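# Hang the lantern on the rail by its red wire

## Task

Suspend the lantern from the rail using its red wire, so that it hangs free and touches nothing on the table.

## Robot and tools

Robot: two arms, left_arm and right_arm, each ending in a two-finger parallel gripper. Scene frame: origin at table-top height, halfway between the arms' nominal bases. +z is up, +x points out over the table, and left_arm sits on the +y side. Image left and right do not match the arm names. Calibrated bases: left_arm at (+0.053, +0.456, 0) m, right_arm at (-0.065, -0.317, 0) m. Neither base is rotated, so each base's axes run parallel to the scene axes.

Gripper geometry: the fingers point along the gripper's own +z and open and close along its y. A block sticks out about 10 cm toward its +x and turns with it. end_effector_position is the point between the pads when closed. Fingertips reach about 19 mm past that point when closed and 6 mm when fully open.

Results: each arm's end_effector_position (m) and end_effector_quat_wxyz are given in that arm's own base frame. Hand target is the last commanded pose after clipping, and later offsets count from it. The gripper often settles a little short of it. Any new command, even all zeros, asks for it again. If the gripper still falls short, send the missing distance as an offset. Tool commands shows the current gripper numbers. object_status: 0 fingers moving, 1 blocked while opening, 2 blocked while closing (a grip), 3 reached the asked position or fully shut (a thin object may still be held). position_measured is in counts: 3 is fully open, 78 about 60 mm, 130 about 40 mm, 180 about 20 mm, 230 pads touching. Flange force is the estimated outside force on the gripper along its own x y z axes. It includes the weight of anything held, carries some error, and can read "no reading". Joint velocities may read "within noise". Calls that ran actions also list some per-step positions. MOTOR HOT warns of overheating.

execute_actions(actions, cameras): actions is a list of actions. Each action has 1 to 15 rows, and each row lasts one control step of 1/30 s. A short action repeats its last row until 15 steps have passed. Every row holds 18 numbers in [-1, 1], with both arms always present: left dx, dy, dz, rx, ry, rz, position, force_limit, speed, then the same nine for the right arm. dx to rz are an offset from the Hand target as it stood when that action began, along that arm's base axes. Every row in the action counts from that same start; the rows do not add up. A new action or call starts from the new Hand target, so repeating an offset moves the arm further. Scale: 1.0 equals 0.6 m, or 180 degrees for rotation. rx, ry, rz form one rotation vector, turning about the Hand target's position. Six zeros re-request the current Hand target. Each step, the controller clips the command to within 70 mm and 16 degrees of the measured pose. An empty actions list returns the state and all images. cameras selects which images to return: ["all"], [] or names.

Gripper numbers: position +1 is fully open (85 mm), the pads meet near -0.8, and -1 closes until blocked. force_limit and speed both start at +1. speed -1 moves the fingers about 20 mm/s, 0 about 85, and +1 about 150. A slow close at force_limit -1 gives a light grip of about 30 N per pad. Fast closes from a wider start give much more, up to about 245 N. To grip, send -1 and keep it, then check for object_status 2. New force_limit or speed values only apply after a position change of at least 0.01. To keep a gripper unchanged, resend its previous three numbers, because 0 is a real command.

move(target, speed, blend, stop_force, zero, blocking, cameras): target is one 18-number row, or a list of up to 15 rows, laid out as above. All rows are offsets from the Hand targets at the move's start, not from the previous row. Paths are straight, and all arms finish together. They last from 0.5 s up to a 10 s cap and do not avoid obstacles. speed is the top path speed in m/s, from 0.002 to 1 (default 0.25); rotation is capped at twice that in rad/s. You may give one number, or one per target. blend is the corner rounding in m (default 0, which stops at each target). stop_force, in N from 12 to 80, ends an arm's path when it feels that much push against its motion. It is unreliable for light loose things, while the gripper is rotating, or near singular poses. Leave it out when backing away from a contact. zero (default true) resets the force baseline before the move. blocking=false returns after about 0.5 s while the move keeps running; it cannot be combined with stop_force. Give every row in a list the same gripper numbers. The result adds a move: line such as done, off_target, moving, held or fault, plus any limits (paced = clipped, held = steps withheld).

wait(seconds 0 to 10) lets time pass while each arm holds its command. stop() brakes a running move. zoom_image(camera, region [x0, y0, x1, y1] in pixels, at most 504 by 504) enlarges part of the latest image. finished_scene(scene: the current scene number) ends the scene permanently.

Cameras, each 672x504: cam_high, cam_low, cam_pegs, cam_rail, cam_left_wrist, cam_right_wrist. Fixed cameras are calibrated in the scene frame; wrist cameras move with their arm.

Avoid: any arm stop. A force of 150 N on the arm, or joint torque at its limit, halts that arm for 10 s. The limits are 152 N m for waist, shoulder and elbow, and 38 N m for forearm roll, wrist pitch and wrist roll; held weight counts toward them. Overheating from loads, long reach or pushing at unreachable poses brakes the arm for 30 to 60 s. Targets even slightly past a firm contact can trigger a fault. Fast moves hit harder. Do not let the two arms press or collide: the clearance check does not always prevent it, and a gripper closing on the other's fingers counts. Do not drop things, release moving parts, slam or squeeze hard on resting parts. Anything falling or left off the table fails the task. Loose objects may occasionally be nudged by outside pushes.

Each tool is called after ">>>" as a command line: name --argument value for each argument, lists and objects as JSON in quotes; but a table of rows of numbers goes row by row, as --pt "numbers of a row", without its own name.

## Session

>>> execute_actions --actions '[]'

Scene clock: 0.00 s.
left_arm: end_effector_position=(+0.6483, -0.0536, +0.1413) position_measured=3 object_status=3 end_effector_quat_wxyz=(-0.053, -0.663, +0.746, +0.035) | right_arm: end_effector_position=(+0.6685, -0.0639, +0.1159) position_measured=3 object_status=3 end_effector_quat_wxyz=(-0.075, +0.385, +0.919, +0.045)
Joint positions: left_arm=[0.12 0.658 0.522 0.003 -1.562 1.334] | right_arm=[0.03 0.725 0.609 -0.144 -1.554 -0.813]
Joint velocities: within noise
Flange force (N): no reading
Hand target: left_arm +0.6483, -0.0536, +0.1413; -0.053, -0.663, +0.746, +0.035 | right_arm +0.6685, -0.0639, +0.1159; -0.075, +0.385, +0.919, +0.045
Tool commands: left_gripper/position=+1.0 left_gripper/force_limit=+1.0 left_gripper/speed=+1.0 right_gripper/position=+1.0 right_gripper/force_limit=+1.0 right_gripper/speed=+1.0

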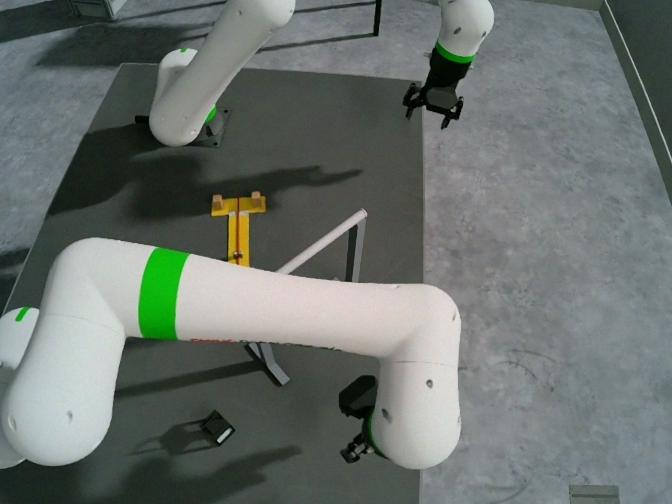

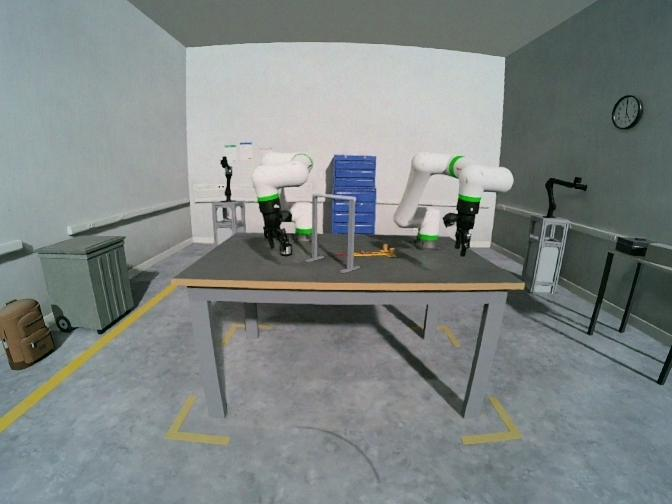

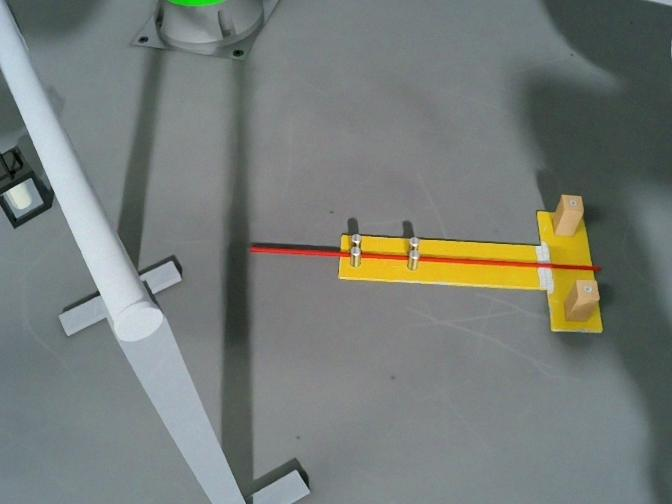

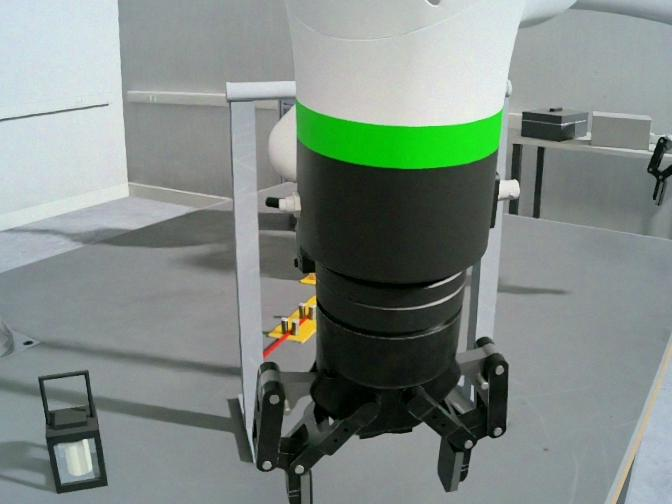

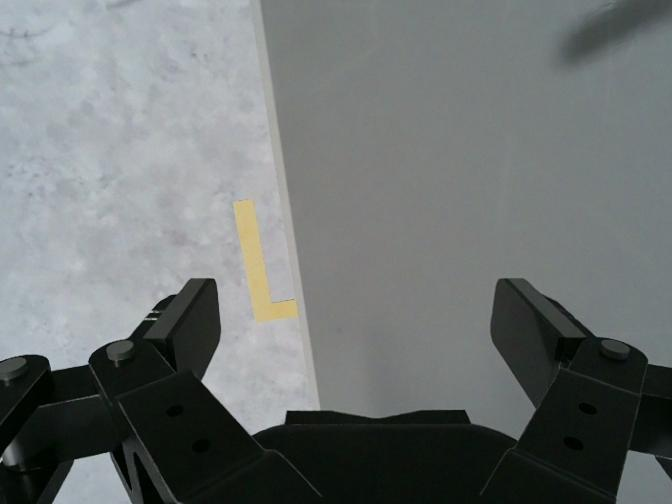

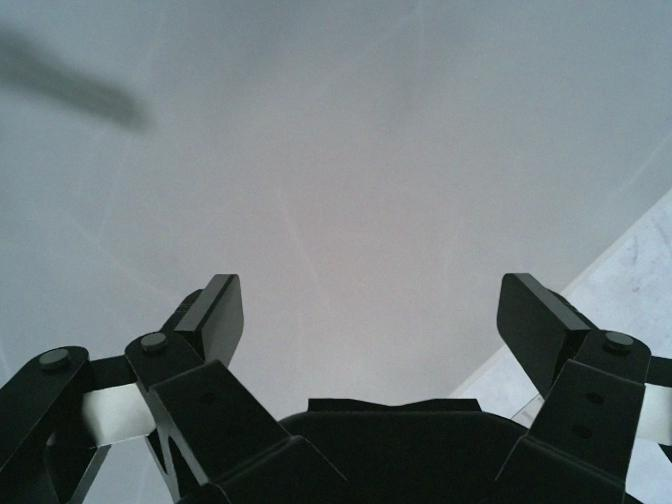

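>>> zoom_image --camera "cam_pegs" --region '[230, 180, 450, 345]'

>>> zoom_image --camera "cam_pegs" --region '[430, 180, 650, 345]'

>>> zoom_image --camera "cam_rail" --region '[20, 354, 220, 504]'

>>> zoom_image --camera "cam_high" --region '[140, 160, 440, 460]'

>>> zoom_image --camera "cam_low" --region '[230, 140, 510, 290]'

Scaled by 2.291 from the camera's 672x504 image, which has a finer 960x720 frame.

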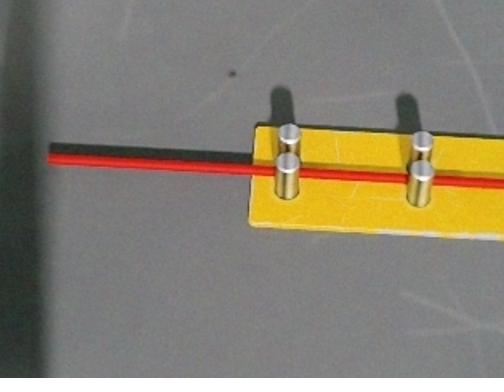

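Scaled by 2.291 from the camera's 672x504 image, which has a finer 960x720 frame.

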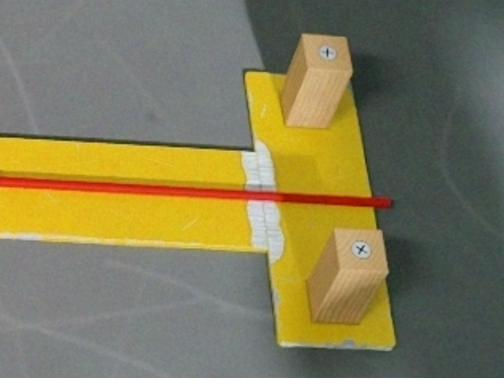

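Scaled by 2.520 from the camera's 672x504 image, which has a finer 960x720 frame.

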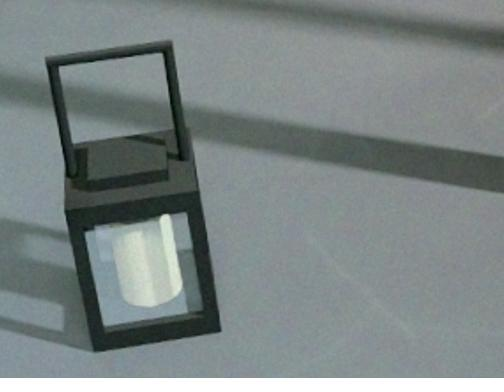

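Scaled by 1.680 from the camera's 672x504 image, which has a finer 960x720 frame.

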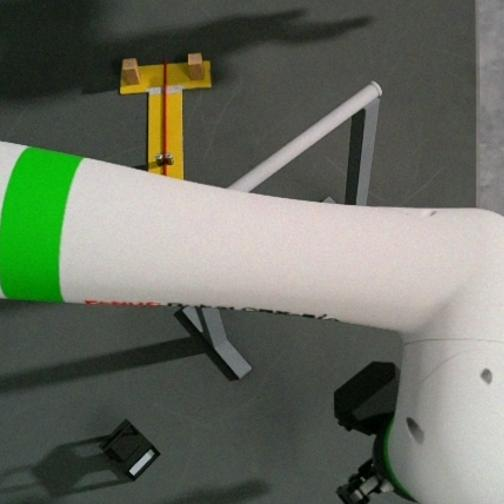

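Scaled by 1.800 from the camera's 672x504 image, which has a finer 960x720 frame.

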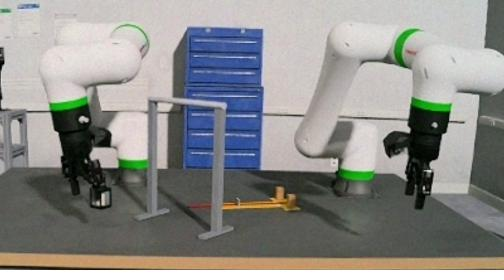

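>>> move --target '[-0.41,0.25,0.33,0,0,0,-1,1,1,-0.58,-0.08,0.37,0,0,0,-1,1,1]' --cameras '["all"]'

Scene clock: 8.60 s.
left_arm: end_effector_position=(+0.4023, +0.0963, +0.3392) position_measured=235 object_status=3 end_effector_quat_wxyz=(-0.053, -0.663, +0.746, +0.035) | right_arm: end_effector_position=(+0.3205, -0.1118, +0.3378) position_measured=234 object_status=3 end_effector_quat_wxyz=(-0.075, +0.385, +0.919, +0.045)
Joint positions: left_arm=[0.518 0.019 0.159 -0.048 -1.83 0.927] | right_arm=[-0.075 -0.156 0.015 -0.138 -1.853 -0.749]
Joint velocities: left_arm=[0.005 0.001 0.001 0 -0.001 -0.002] | right_arm=[within noise]
Flange force (N): left_arm=[5.1 8.5 4.7] | right_arm=[-5.0 7.0 -8.4]
Hand target: left_arm +0.4023, +0.0964, +0.3393; -0.053, -0.663, +0.746, +0.035 | right_arm +0.3205, -0.1119, +0.3379; -0.075, +0.385, +0.919, +0.045
Off the commanded pose: left_arm 0.000 m, 0 deg | right_arm 0.000 m, 0 deg.
move: done
camera_calibration:
cam_left_wrist: T_world_to_cam=[[-0.984773, 0.116032, 0.129456, 0.350125], [0.149818, 0.944179, 0.293395, -0.22932], [-0.0881862, 0.308322, -0.947186, 0.457329], [0, 0, 0, 1]] pos_world=[0.41948, 0.0348886, 0.455132]
cam_right_wrist: T_world_to_cam=[[0.718747, 0.695189, 0.0106857, -0.145716], [0.680971, -0.706982, 0.19093, -0.346719], [0.140287, -0.129954, -0.981545, 0.39511], [0, 0, 0, 1]] pos_world=[0.28541, -0.0924772, 0.455575]

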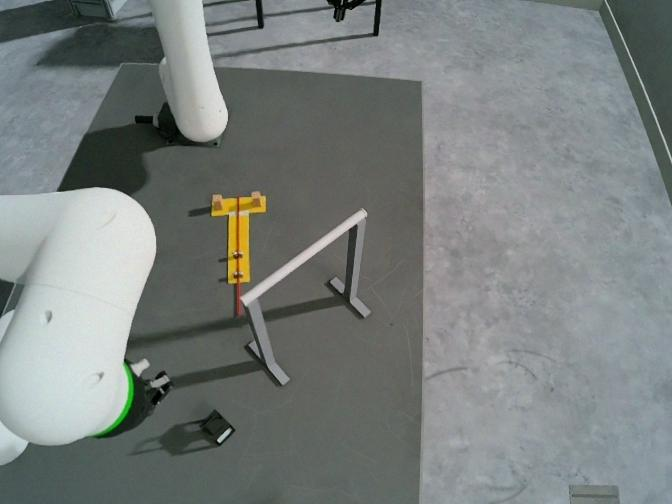

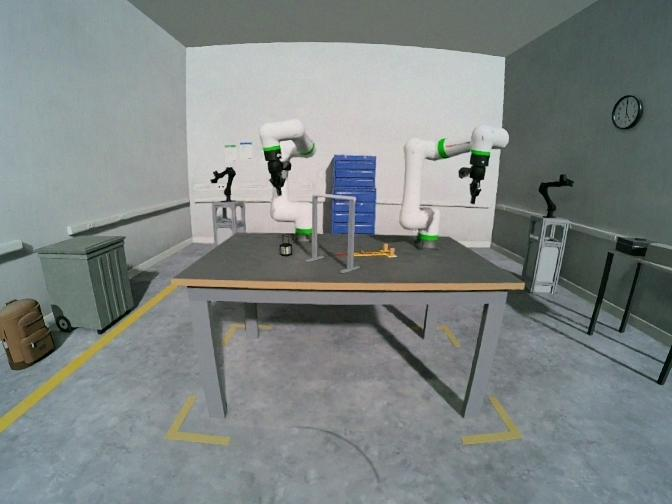

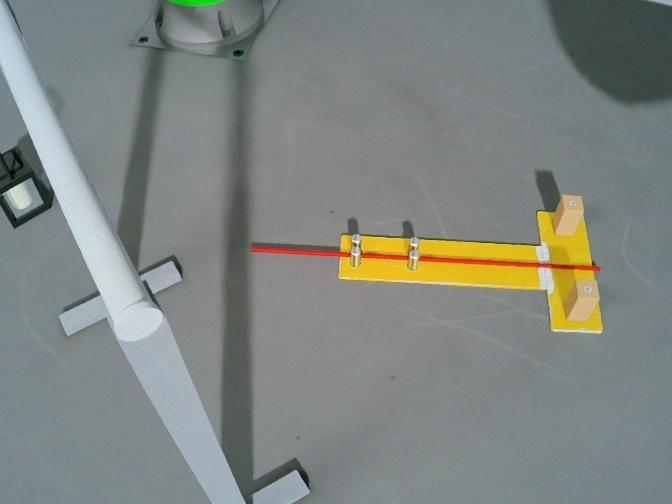

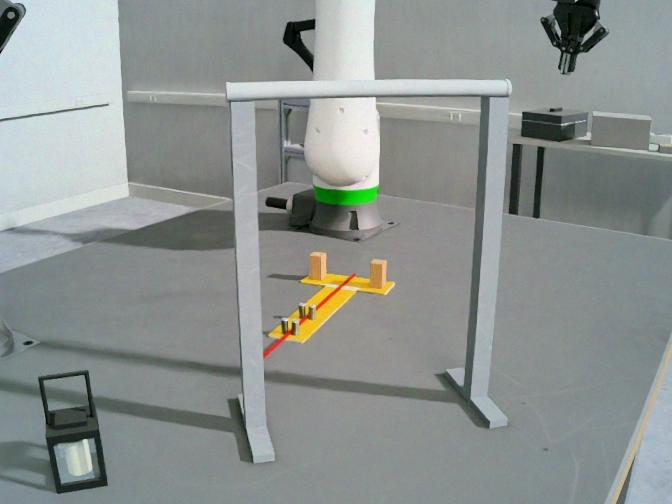

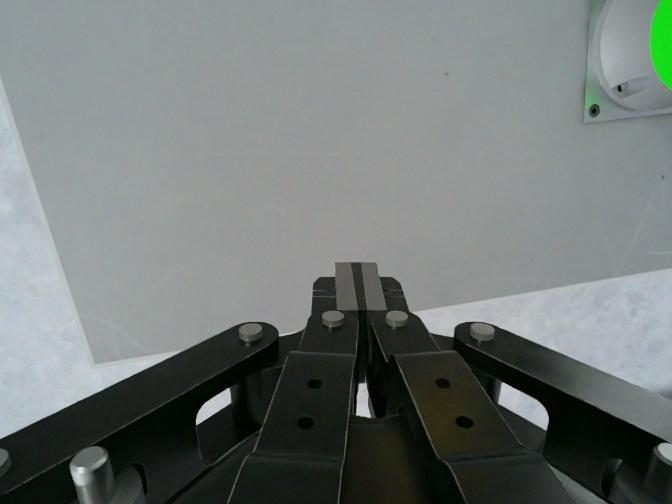

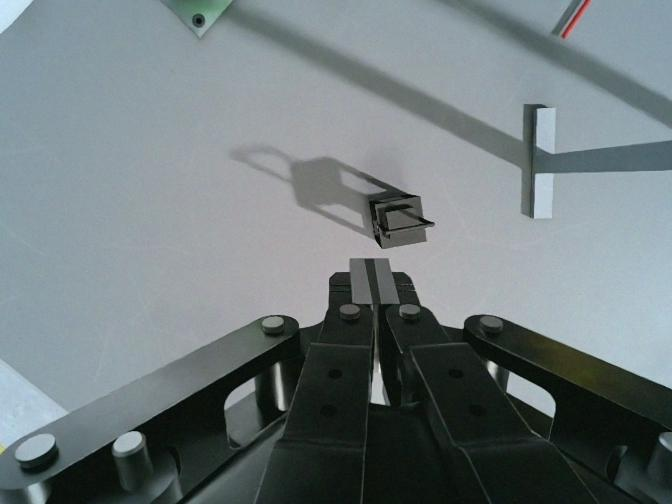

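>>> zoom_image --camera "cam_rail" --region '[240, 240, 420, 375]'

>>> zoom_image --camera "cam_high" --region '[190, 180, 310, 320]'

>>> zoom_image --camera "cam_right_wrist" --region '[340, 150, 480, 260]'

>>> zoom_image --camera "cam_rail" --region '[200, 60, 560, 330]'

Scaled by 2.800 from the camera's 672x504 image, which has a finer 960x720 frame.

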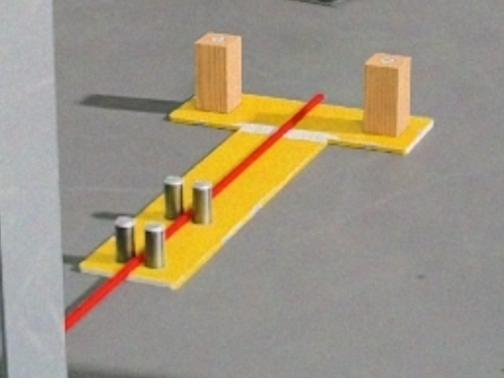

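Scaled by 3.600 from the camera's 672x504 image, which has a finer 960x720 frame.

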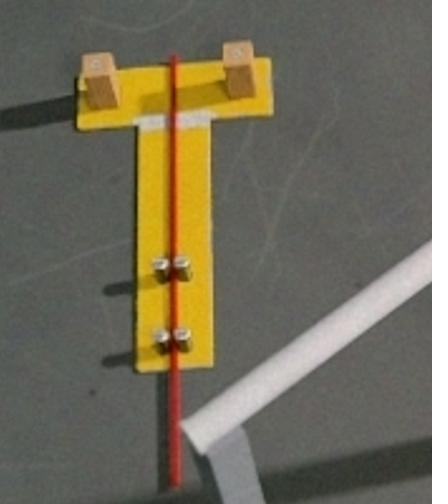

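Scaled by 3.600 from the camera's 672x504 image, which has a finer 960x720 frame.

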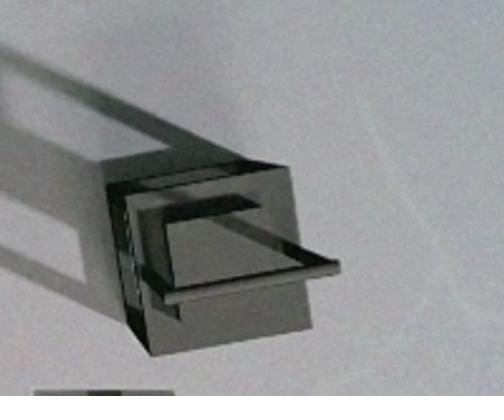

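Scaled by 1.400 from the camera's 672x504 image, which has a finer 960x720 frame.

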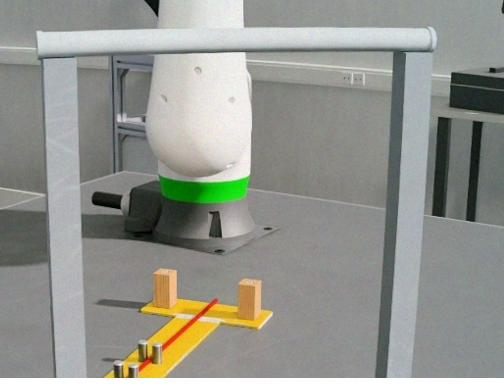

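>>> move --pt "0 0 0 0 0 0 -1 1 1 -0.2 0.27 0.1 -0.0449 -0.0329 0 -1 1 1" --pt "0 0 0 0 0 0 -1 1 1 -0.13 0.55 0 -0.0449 -0.0329 0 -1 1 1" --pt "0 0 0 0 0 0 -1 1 1 0.0975 0.56 -0.35 -0.0449 -0.0329 0 -1 1 1" --blend 0.04 --cameras '["all"]'

Scene clock: 13.37 s.
left_arm: end_effector_position=(+0.4023, +0.0964, +0.3393) position_measured=235 object_status=3 end_effector_quat_wxyz=(-0.053, -0.663, +0.746, +0.035) | right_arm: end_effector_position=(+0.3789, +0.2241, +0.1279) position_measured=234 object_status=3 end_effector_quat_wxyz=(+0.000, +0.386, +0.922, +0.000)
Joint positions: left_arm=[0.518 0.019 0.159 -0.048 -1.83 0.927] | right_arm=[0.834 0.047 -0.32 0 -1.203 -1.627]
Flange force (N): left_arm=[4.3 4.4 3.9] | right_arm=[1.1 11.0 -1.8]
Hand target: left_arm +0.4023, +0.0964, +0.3393; -0.053, -0.663, +0.746, +0.035 | right_arm +0.3790, +0.2241, +0.1279; +0.000, +0.386, +0.922, +0.000
Off the commanded pose: left_arm 0.000 m, 0 deg | right_arm 0.000 m, 0 deg.
move: done
camera_calibration:
cam_left_wrist: T_world_to_cam=[[-0.984773, 0.116032, 0.129456, 0.350125], [0.149818, 0.944179, 0.293395, -0.22932], [-0.0881862, 0.308322, -0.947186, 0.457329], [0, 0, 0, 1]] pos_world=[0.41948, 0.0348886, 0.455132]
cam_right_wrist: T_world_to_cam=[[0.718897, 0.694994, -0.0130398, -0.416047], [0.652512, -0.66825, 0.357309, -0.128042], [0.239614, -0.265377, -0.933895, 0.211118], [0, 0, 0, 1]] pos_world=[0.332058, 0.259612, 0.237488]

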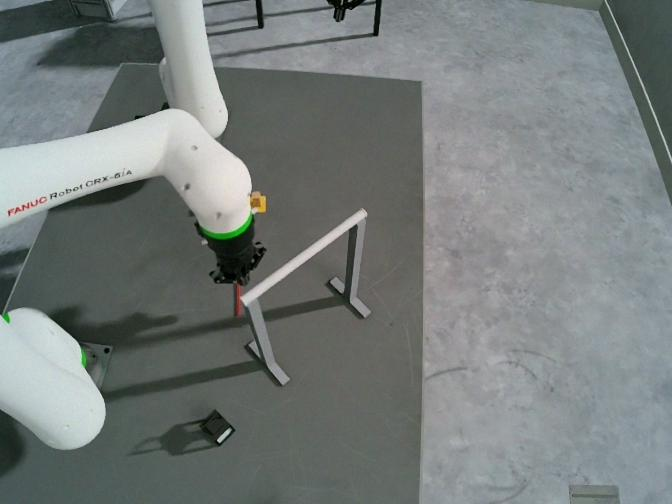

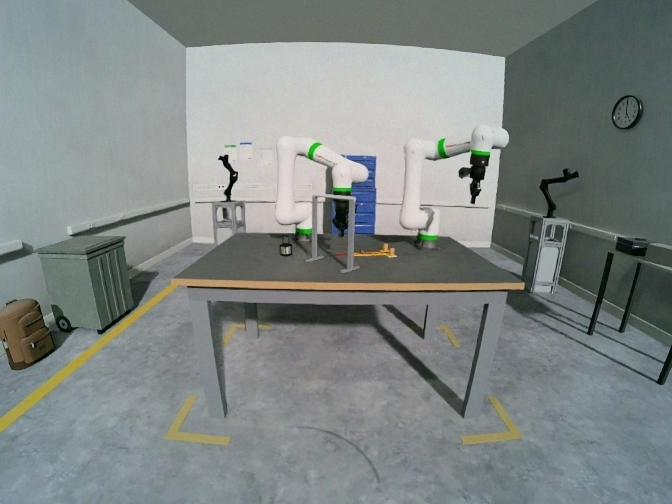

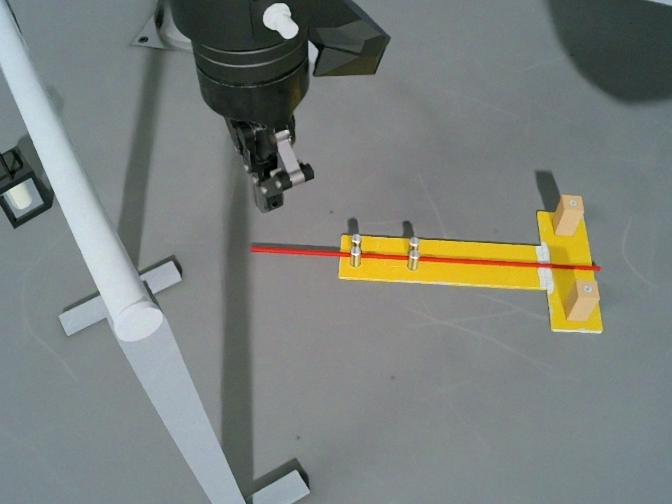

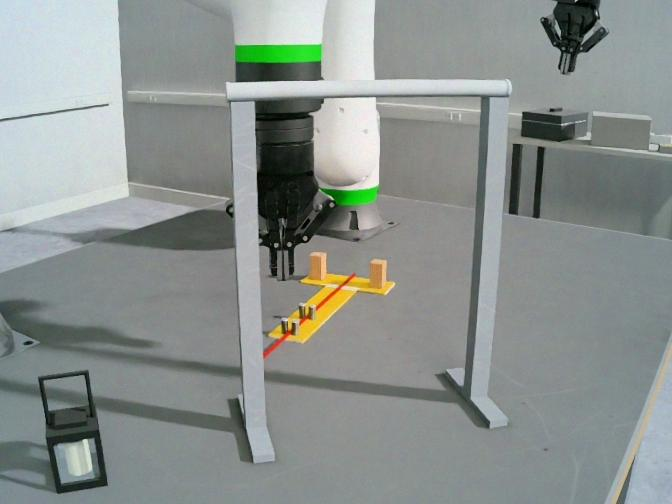

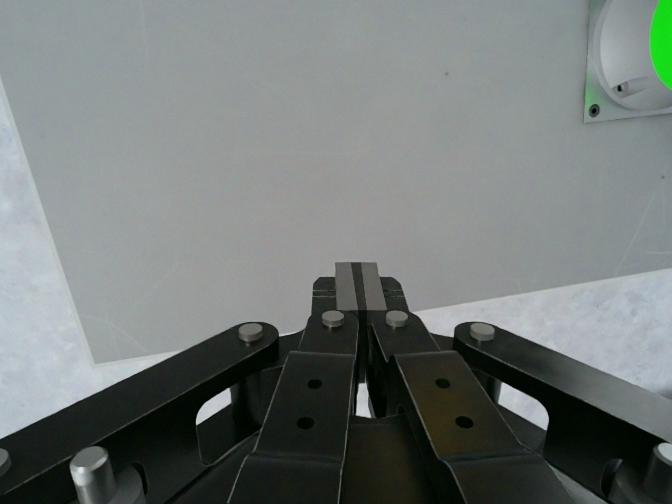

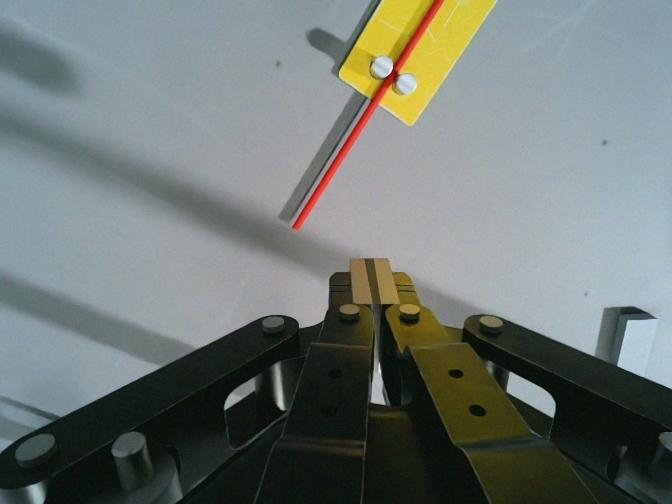

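>>> move --pt "0 0 0 0 0 0 -1 1 1 0.013 -0.008 -0.14 0 0 0 -1 1 1" --pt "0 0 0 0 0 0 -1 1 1 0.013 -0.008 -0.172 0 0 0 -1 1 1" --speed '[0.15,0.015]' --stop_force 14 --cameras '["cam_pegs","cam_right_wrist"]'

Scene clock: 17.13 s.
left_arm: end_effector_position=(+0.4023, +0.0964, +0.3393) position_measured=235 object_status=3 end_effector_quat_wxyz=(-0.053, -0.663, +0.746, +0.035) | right_arm: end_effector_position=(+0.3868, +0.2193, +0.0247) position_measured=234 object_status=3 end_effector_quat_wxyz=(+0.000, +0.386, +0.922, +0.000)
Joint positions: left_arm=[0.518 0.019 0.159 -0.048 -1.83 0.927] | right_arm=[0.813 0.186 -0.437 0 -0.947 -1.606]
Flange force (N): left_arm=[3.6 5.8 3.2] | right_arm=[1.7 9.9 0.3]
Hand target: left_arm +0.4023, +0.0964, +0.3393; -0.053, -0.663, +0.746, +0.035 | right_arm +0.3868, +0.2193, +0.0247; +0.000, +0.386, +0.922, +0.000
Off the commanded pose: left_arm 0.000 m, 0 deg | right_arm 0.000 m, 0 deg.
move: done
camera_calibration:
cam_right_wrist: T_world_to_cam=[[0.718897, 0.694994, -0.0130398, -0.419664], [0.652512, -0.66825, 0.357309, -0.0994653], [0.239614, -0.265377, -0.933895, 0.111597], [0, 0, 0, 1]] pos_world=[0.339858, 0.254812, 0.134288]
Images, in order (width x height): cam_pegs 672x504, cam_right_wrist 672x504.

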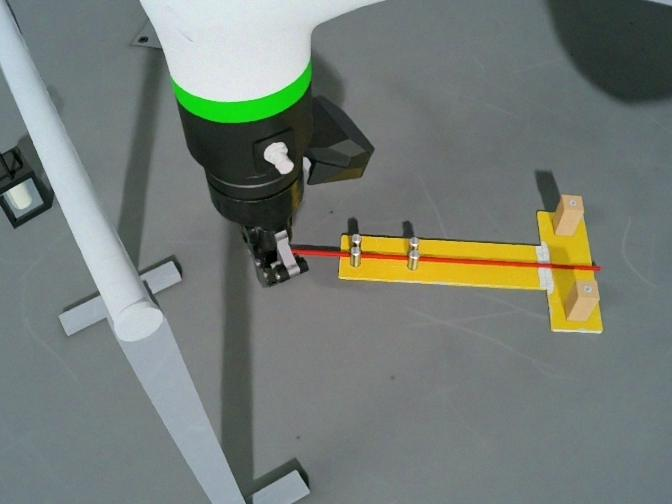

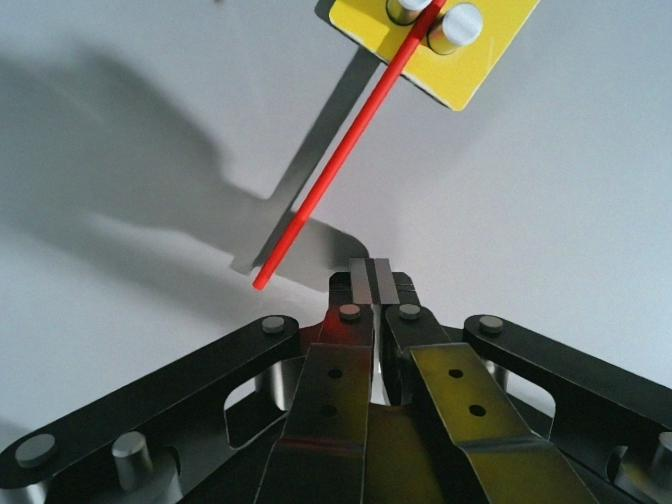

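>>> move --pt "0 0 0 0 0 0 -1 1 1 -0.0392 -0.0128 0 0 0 0 -1 1 1" --pt "0 0 0 0 0 0 -1 1 1 -0.0785 -0.0205 0 0 0 0 -1 1 1" --pt "0 0 0 0 0 0 -1 1 1 -0.1183 -0.0155 0 0 0 0 -1 1 1" --pt "0 0 0 0 0 0 -1 1 1 -0.1548 0.0015 0 0 0 0 -1 1 1" --speed 0.04 --blend 0.005 --cameras '["cam_pegs","cam_right_wrist"]'

Scene clock: 21.77 s.
left_arm: end_effector_position=(+0.4023, +0.0964, +0.3393) position_measured=235 object_status=3 end_effector_quat_wxyz=(-0.053, -0.663, +0.746, +0.035) | right_arm: end_effector_position=(+0.2939, +0.2202, +0.0247) position_measured=234 object_status=3 end_effector_quat_wxyz=(+0.000, +0.386, +0.922, +0.000)
Joint positions: left_arm=[0.518 0.019 0.159 -0.048 -1.83 0.927] | right_arm=[1.005 -0.002 -0.645 0 -0.927 -1.798]
Flange force (N): left_arm=[4.2 6.1 3.6] | right_arm=[3.3 9.7 0.4]
Hand target: left_arm +0.4023, +0.0964, +0.3393; -0.053, -0.663, +0.746, +0.035 | right_arm +0.2939, +0.2202, +0.0247; +0.000, +0.386, +0.922, +0.000
Off the commanded pose: left_arm 0.000 m, 0 deg | right_arm 0.000 m, 0 deg.
move: done
camera_calibration:
cam_right_wrist: T_world_to_cam=[[0.718913, 0.694977, -0.0131065, -0.353495], [0.652538, -0.668275, 0.357215, -0.0382322], [0.239497, -0.265359, -0.93393, 0.134125], [0, 0, 0, 1]] pos_world=[0.246957, 0.255712, 0.134287]
Images, in order (width x height): cam_pegs 672x504, cam_right_wrist 672x504.

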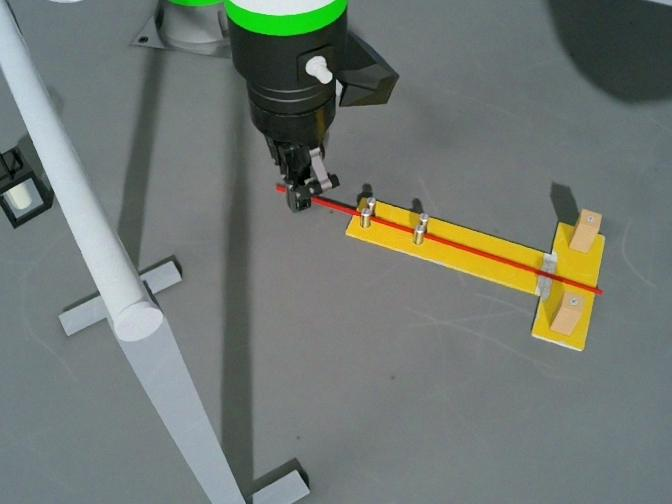

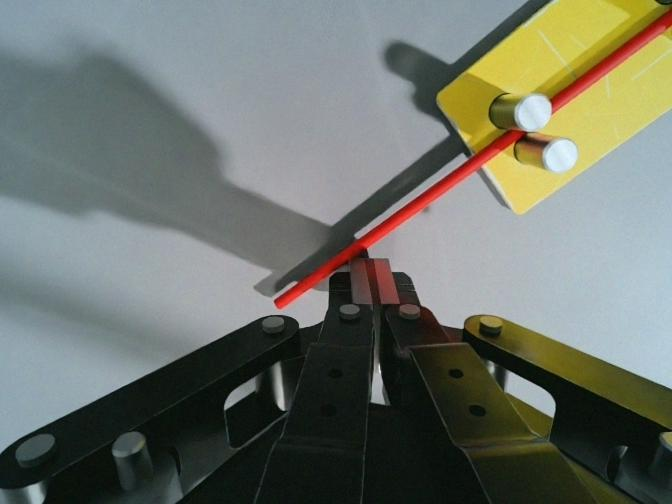

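>>> move --pt "-0.15 -0.25 0.05 -0.05 -0.005 -0.5 -1 1 1 0 0 0 0 0 0 -1 1 1" --pt "-0.338 -0.624 0 -0.063 -0.009 -0.998 -1 1 1 0 0 0 0 0 0 -1 1 1" --pt "-0.338 -0.624 -0.33 -0.063 -0.009 -0.998 -1 1 1 0 0 0 0 0 0 -1 1 1" --speed 0.3 --blend 0.02 --cameras '["all"]'

Scene clock: 32.00 s.
left_arm: end_effector_position=(+0.1995, -0.2780, +0.1413) position_measured=235 object_status=3 end_effector_quat_wxyz=(+0.000, +0.747, +0.665, +0.000) | right_arm: end_effector_position=(+0.2939, +0.2202, +0.0247) position_measured=234 object_status=3 end_effector_quat_wxyz=(+0.000, +0.386, +0.922, +0.000)
Joint positions: left_arm=[-0.559 -0.229 -0.538 0 -1.262 -1.128] | right_arm=[1.005 -0.002 -0.645 0 -0.927 -1.798]
Flange force (N): left_arm=[2.0 -6.5 0.6] | right_arm=[2.6 8.9 -0.3]
Hand target: left_arm +0.1995, -0.2780, +0.1413; +0.000, +0.747, +0.665, +0.000 | right_arm +0.2939, +0.2202, +0.0247; +0.000, +0.386, +0.922, +0.000
Off the commanded pose: left_arm 0.000 m, 0 deg | right_arm 0.000 m, 0 deg.
move: done
camera_calibration:
cam_left_wrist: T_world_to_cam=[[0.993358, -0.114869, 0.00665645, -0.221917], [-0.110725, -0.938578, 0.326821, -0.263556], [-0.0312941, -0.325387, -0.945063, 0.179502], [0, 0, 0, 1]] pos_world=[0.196878, -0.214452, 0.257254]
cam_right_wrist: T_world_to_cam=[[0.718897, 0.694994, -0.0130398, -0.353504], [0.652512, -0.66825, 0.357309, -0.0382455], [0.239614, -0.265377, -0.933895, 0.134096], [0, 0, 0, 1]] pos_world=[0.246958, 0.255712, 0.134288]

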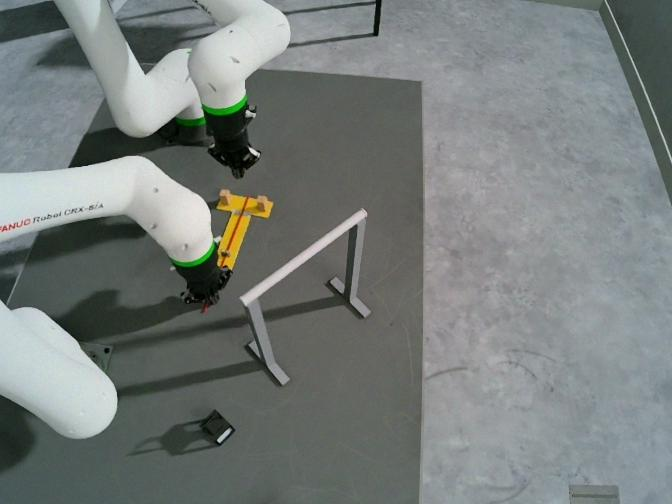

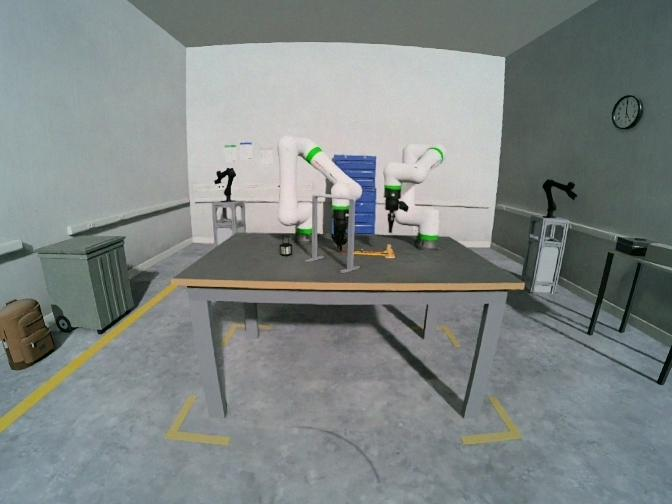

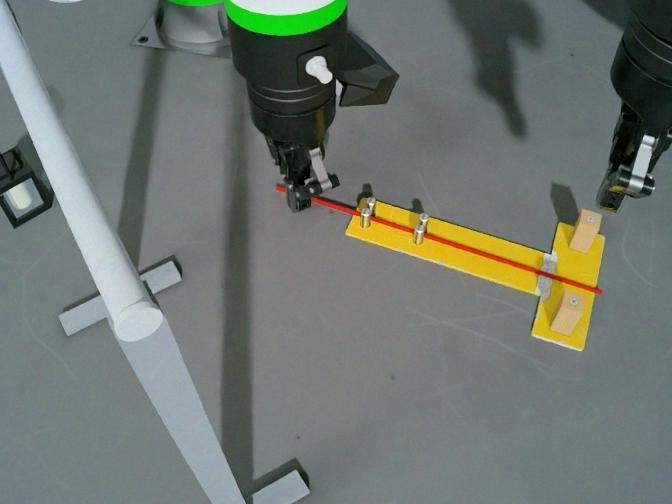

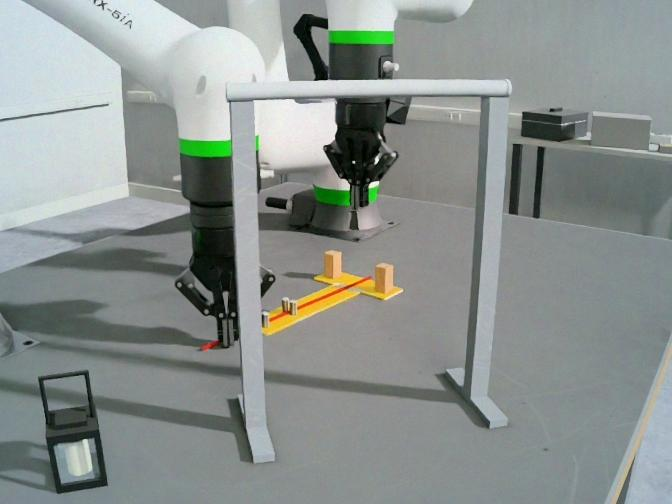

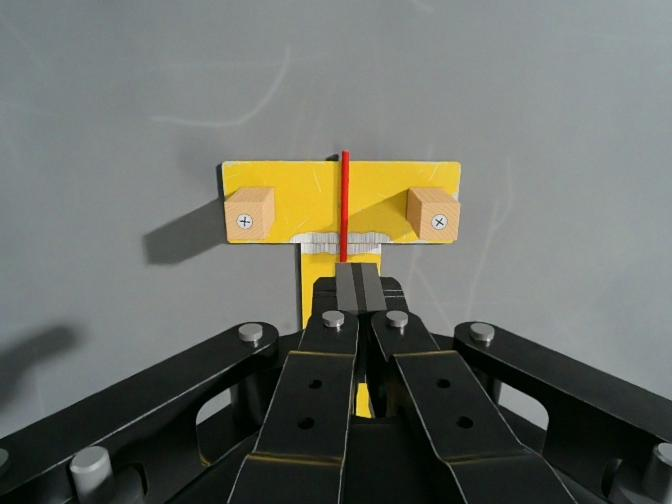

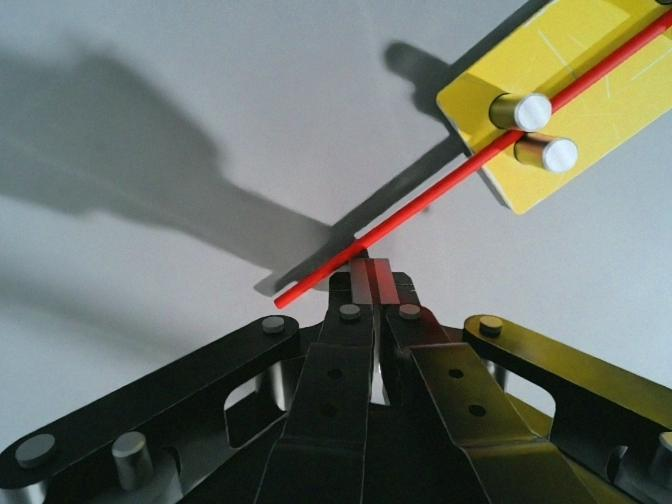

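>>> move --target '[-0.0067,0.0117,0,0,0,0,-0.04,1,1,0,0,0,0,0,0,-1,1,1]'

>>> move --pt "0 0 -0.15 0 0 0 -0.04 1 1 0 0 0 0 0 0 -1 1 1" --pt "0 0 -0.195 0 0 0 -0.04 1 1 0 0 0 0 0 0 -1 1 1" --speed '[0.1,0.015]' --stop_force 14 --cameras '["cam_pegs","cam_left_wrist","cam_rail"]'

Scene clock: 34.07 s.
left_arm: end_effector_position=(+0.1955, -0.2710, +0.1413) position_measured=134 object_status=3 end_effector_quat_wxyz=(+0.000, +0.747, +0.665, +0.000) | right_arm: end_effector_position=(+0.2939, +0.2202, +0.0247) position_measured=234 object_status=3 end_effector_quat_wxyz=(+0.000, +0.386, +0.922, +0.000)
Joint positions: left_arm=[-0.547 -0.253 -0.556 0 -1.268 -1.141] | right_arm=[1.005 -0.002 -0.645 0 -0.927 -1.798]
Flange force (N): left_arm=[0.4 -4.0 0.2] | right_arm=[2.8 10.2 0.4]
Hand target: left_arm +0.1954, -0.2710, +0.1413; +0.000, +0.747, +0.665, +0.000 | right_arm +0.2939, +0.2202, +0.0247; +0.000, +0.386, +0.922, +0.000
Off the commanded pose: left_arm 0.000 m, 0 deg | right_arm 0.000 m, 0 deg.
move: done

Scene clock: 37.60 s.
left_arm: end_effector_position=(+0.1954, -0.2710, +0.0243) position_measured=134 object_status=3 end_effector_quat_wxyz=(+0.000, +0.747, +0.665, +0.000) | right_arm: end_effector_position=(+0.2939, +0.2202, +0.0247) position_measured=234 object_status=3 end_effector_quat_wxyz=(+0.000, +0.386, +0.922, +0.000)
Joint positions: left_arm=[-0.547 -0.091 -0.73 0 -0.931 -1.141] | right_arm=[1.005 -0.002 -0.645 0 -0.927 -1.798]
Flange force (N): left_arm=[2.2 -6.6 -2.9] | right_arm=[3.4 8.8 0.2]
Hand target: left_arm +0.1954, -0.2710, +0.0243; +0.000, +0.747, +0.665, +0.000 | right_arm +0.2939, +0.2202, +0.0247; +0.000, +0.386, +0.922, +0.000
Off the commanded pose: left_arm 0.000 m, 0 deg | right_arm 0.000 m, 0 deg.
move: done
camera_calibration:
cam_left_wrist: T_world_to_cam=[[0.993358, -0.114869, 0.00665645, -0.216361], [-0.110725, -0.938578, 0.326821, -0.219191], [-0.0312941, -0.325387, -0.945063, 0.0710826], [0, 0, 0, 1]] pos_world=[0.192878, -0.207452, 0.140254]
Images, in order (width x height): cam_pegs 672x504, cam_rail 672x504, cam_left_wrist 672x504.

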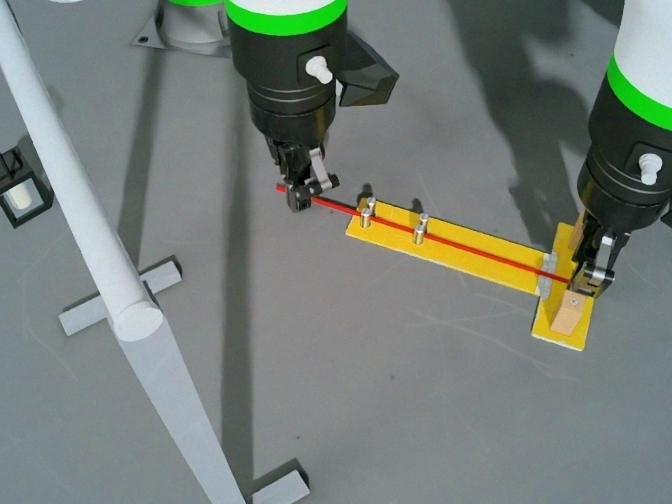

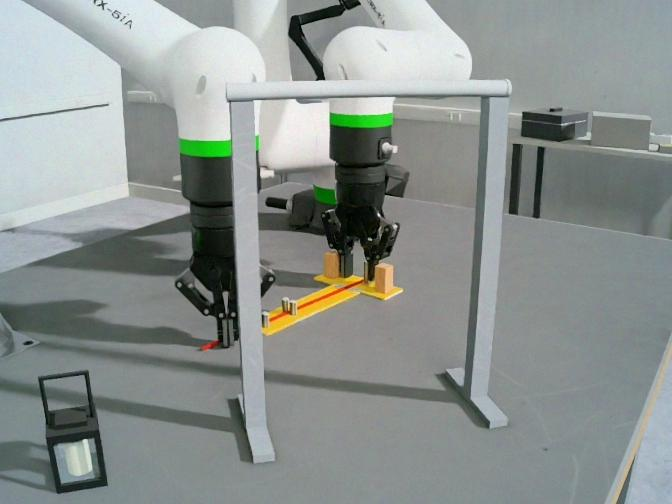

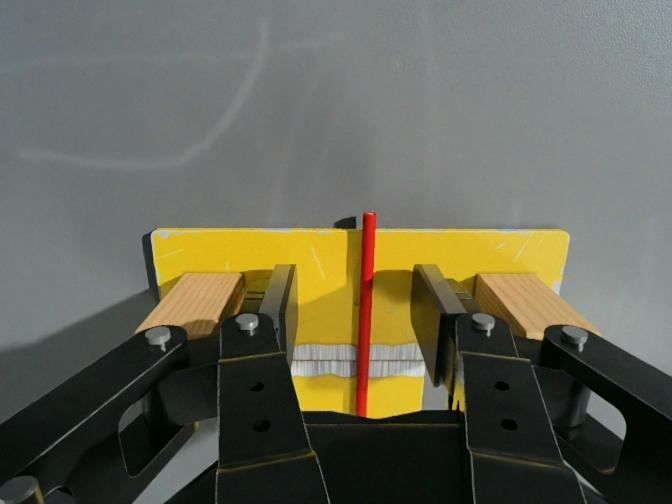

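>>> move --target '[0,0,0,0,0,0,1,0.5,-1,0,0,0,0,0,0,-1,1,1]' --cameras '["cam_left_wrist"]'

Scene clock: 38.83 s.
left_arm: end_effector_position=(+0.1954, -0.2710, +0.0242) position_measured=98 object_status=0 end_effector_quat_wxyz=(+0.000, +0.747, +0.665, +0.000) | right_arm: end_effector_position=(+0.2939, +0.2202, +0.0247) position_measured=234 object_status=3 end_effector_quat_wxyz=(+0.000, +0.386, +0.922, +0.000)
Joint positions: left_arm=[-0.547 -0.091 -0.73 0 -0.931 -1.141] | right_arm=[1.005 -0.002 -0.645 0 -0.927 -1.798]
Flange force (N): left_arm=[1.9 -5.9 -1.6] | right_arm=[3.0 9.6 0.8]
Hand target: left_arm +0.1954, -0.2710, +0.0243; +0.000, +0.747, +0.665, +0.000 | right_arm +0.2939, +0.2202, +0.0247; +0.000, +0.386, +0.922, +0.000
Off the commanded pose: left_arm 0.000 m, 0 deg | right_arm 0.000 m, 0 deg.
move: done
camera_calibration:
cam_left_wrist: T_world_to_cam=[[0.993358, -0.114869, 0.00665645, -0.216361], [-0.110725, -0.938578, 0.326821, -0.219191], [-0.0312941, -0.325387, -0.945063, 0.0710826], [0, 0, 0, 1]] pos_world=[0.192878, -0.207452, 0.140254]
Images, in order (width x height): cam_left_wrist 672x504.

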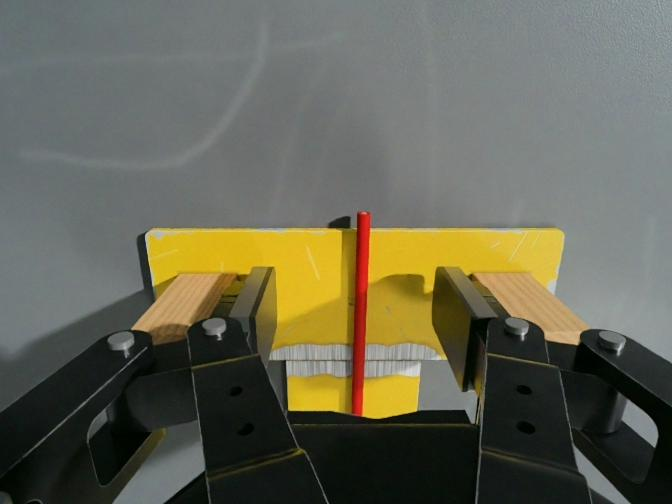

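>>> move --pt "0 0 0 0 0 0 1 0.5 -1 -0.0402 -0.0113 0 0 0 0 -1 1 1" --pt "0 0 0 0 0 0 1 0.5 -1 -0.0713 -0.0015 0 0 0 0 -1 1 1" --pt "0 0 0 0 0 0 1 0.5 -1 -0.0988 0.016 0 0 0 0 -1 1 1" --speed 0.03 --blend 0.004 --cameras '["cam_pegs","cam_right_wrist","cam_left_wrist"]'

Scene clock: 42.60 s.
left_arm: end_effector_position=(+0.1954, -0.2710, +0.0242) position_measured=98 object_status=1 end_effector_quat_wxyz=(+0.000, +0.747, +0.665, +0.000) | right_arm: end_effector_position=(+0.2346, +0.2298, +0.0247) position_measured=234 object_status=3 end_effector_quat_wxyz=(+0.000, +0.386, +0.922, +0.000)
Joint positions: left_arm=[-0.547 -0.091 -0.73 0 -0.931 -1.141] | right_arm=[1.182 -0.109 -0.745 0 -0.934 -1.976]
Flange force (N): left_arm=[2.2 -6.3 -1.2] | right_arm=[2.8 9.3 0.4]
Hand target: left_arm +0.1954, -0.2710, +0.0243; +0.000, +0.747, +0.665, +0.000 | right_arm +0.2346, +0.2298, +0.0247; +0.000, +0.386, +0.922, +0.000
Off the commanded pose: left_arm 0.000 m, 0 deg | right_arm 0.000 m, 0 deg.
move: done
camera_calibration:
cam_left_wrist: T_world_to_cam=[[0.993358, -0.114869, 0.00665645, -0.216361], [-0.110725, -0.938578, 0.326821, -0.219191], [-0.0312941, -0.325387, -0.945063, 0.0710826], [0, 0, 0, 1]] pos_world=[0.192878, -0.207452, 0.140254]
cam_right_wrist: T_world_to_cam=[[0.718896, 0.694995, -0.0130403, -0.317548], [0.652513, -0.668249, 0.357308, 0.00673125], [0.239614, -0.265377, -0.933895, 0.150803], [0, 0, 0, 1]] pos_world=[0.187758, 0.265212, 0.134288]
Images, in order (width x height): cam_pegs 672x504, cam_left_wrist 672x504, cam_right_wrist 672x504.

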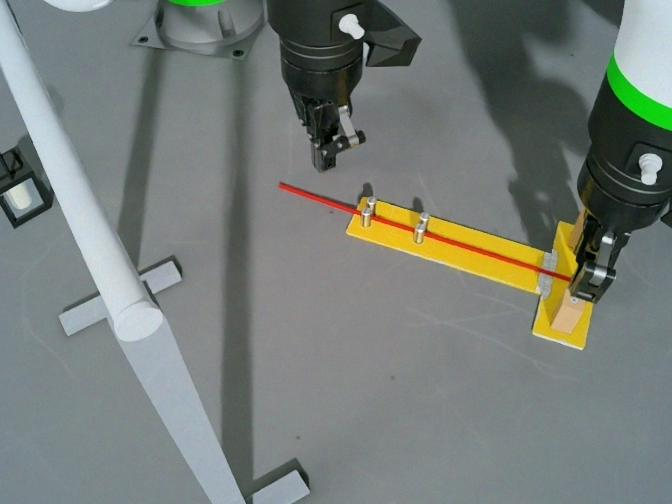

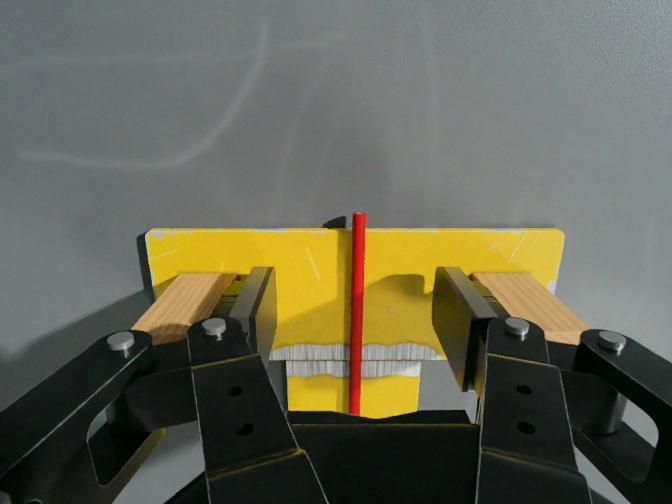

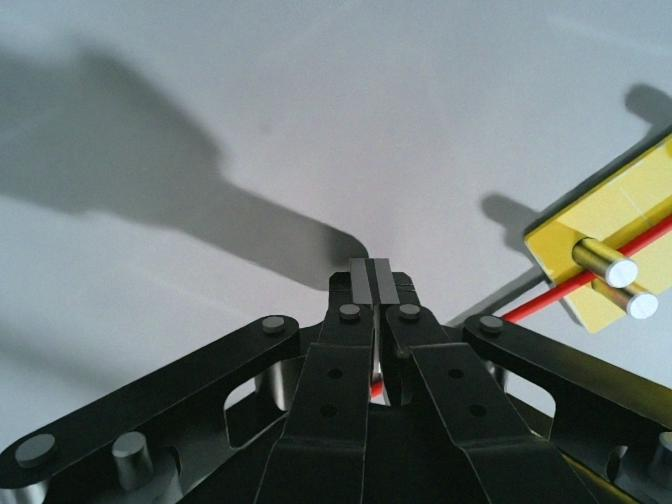

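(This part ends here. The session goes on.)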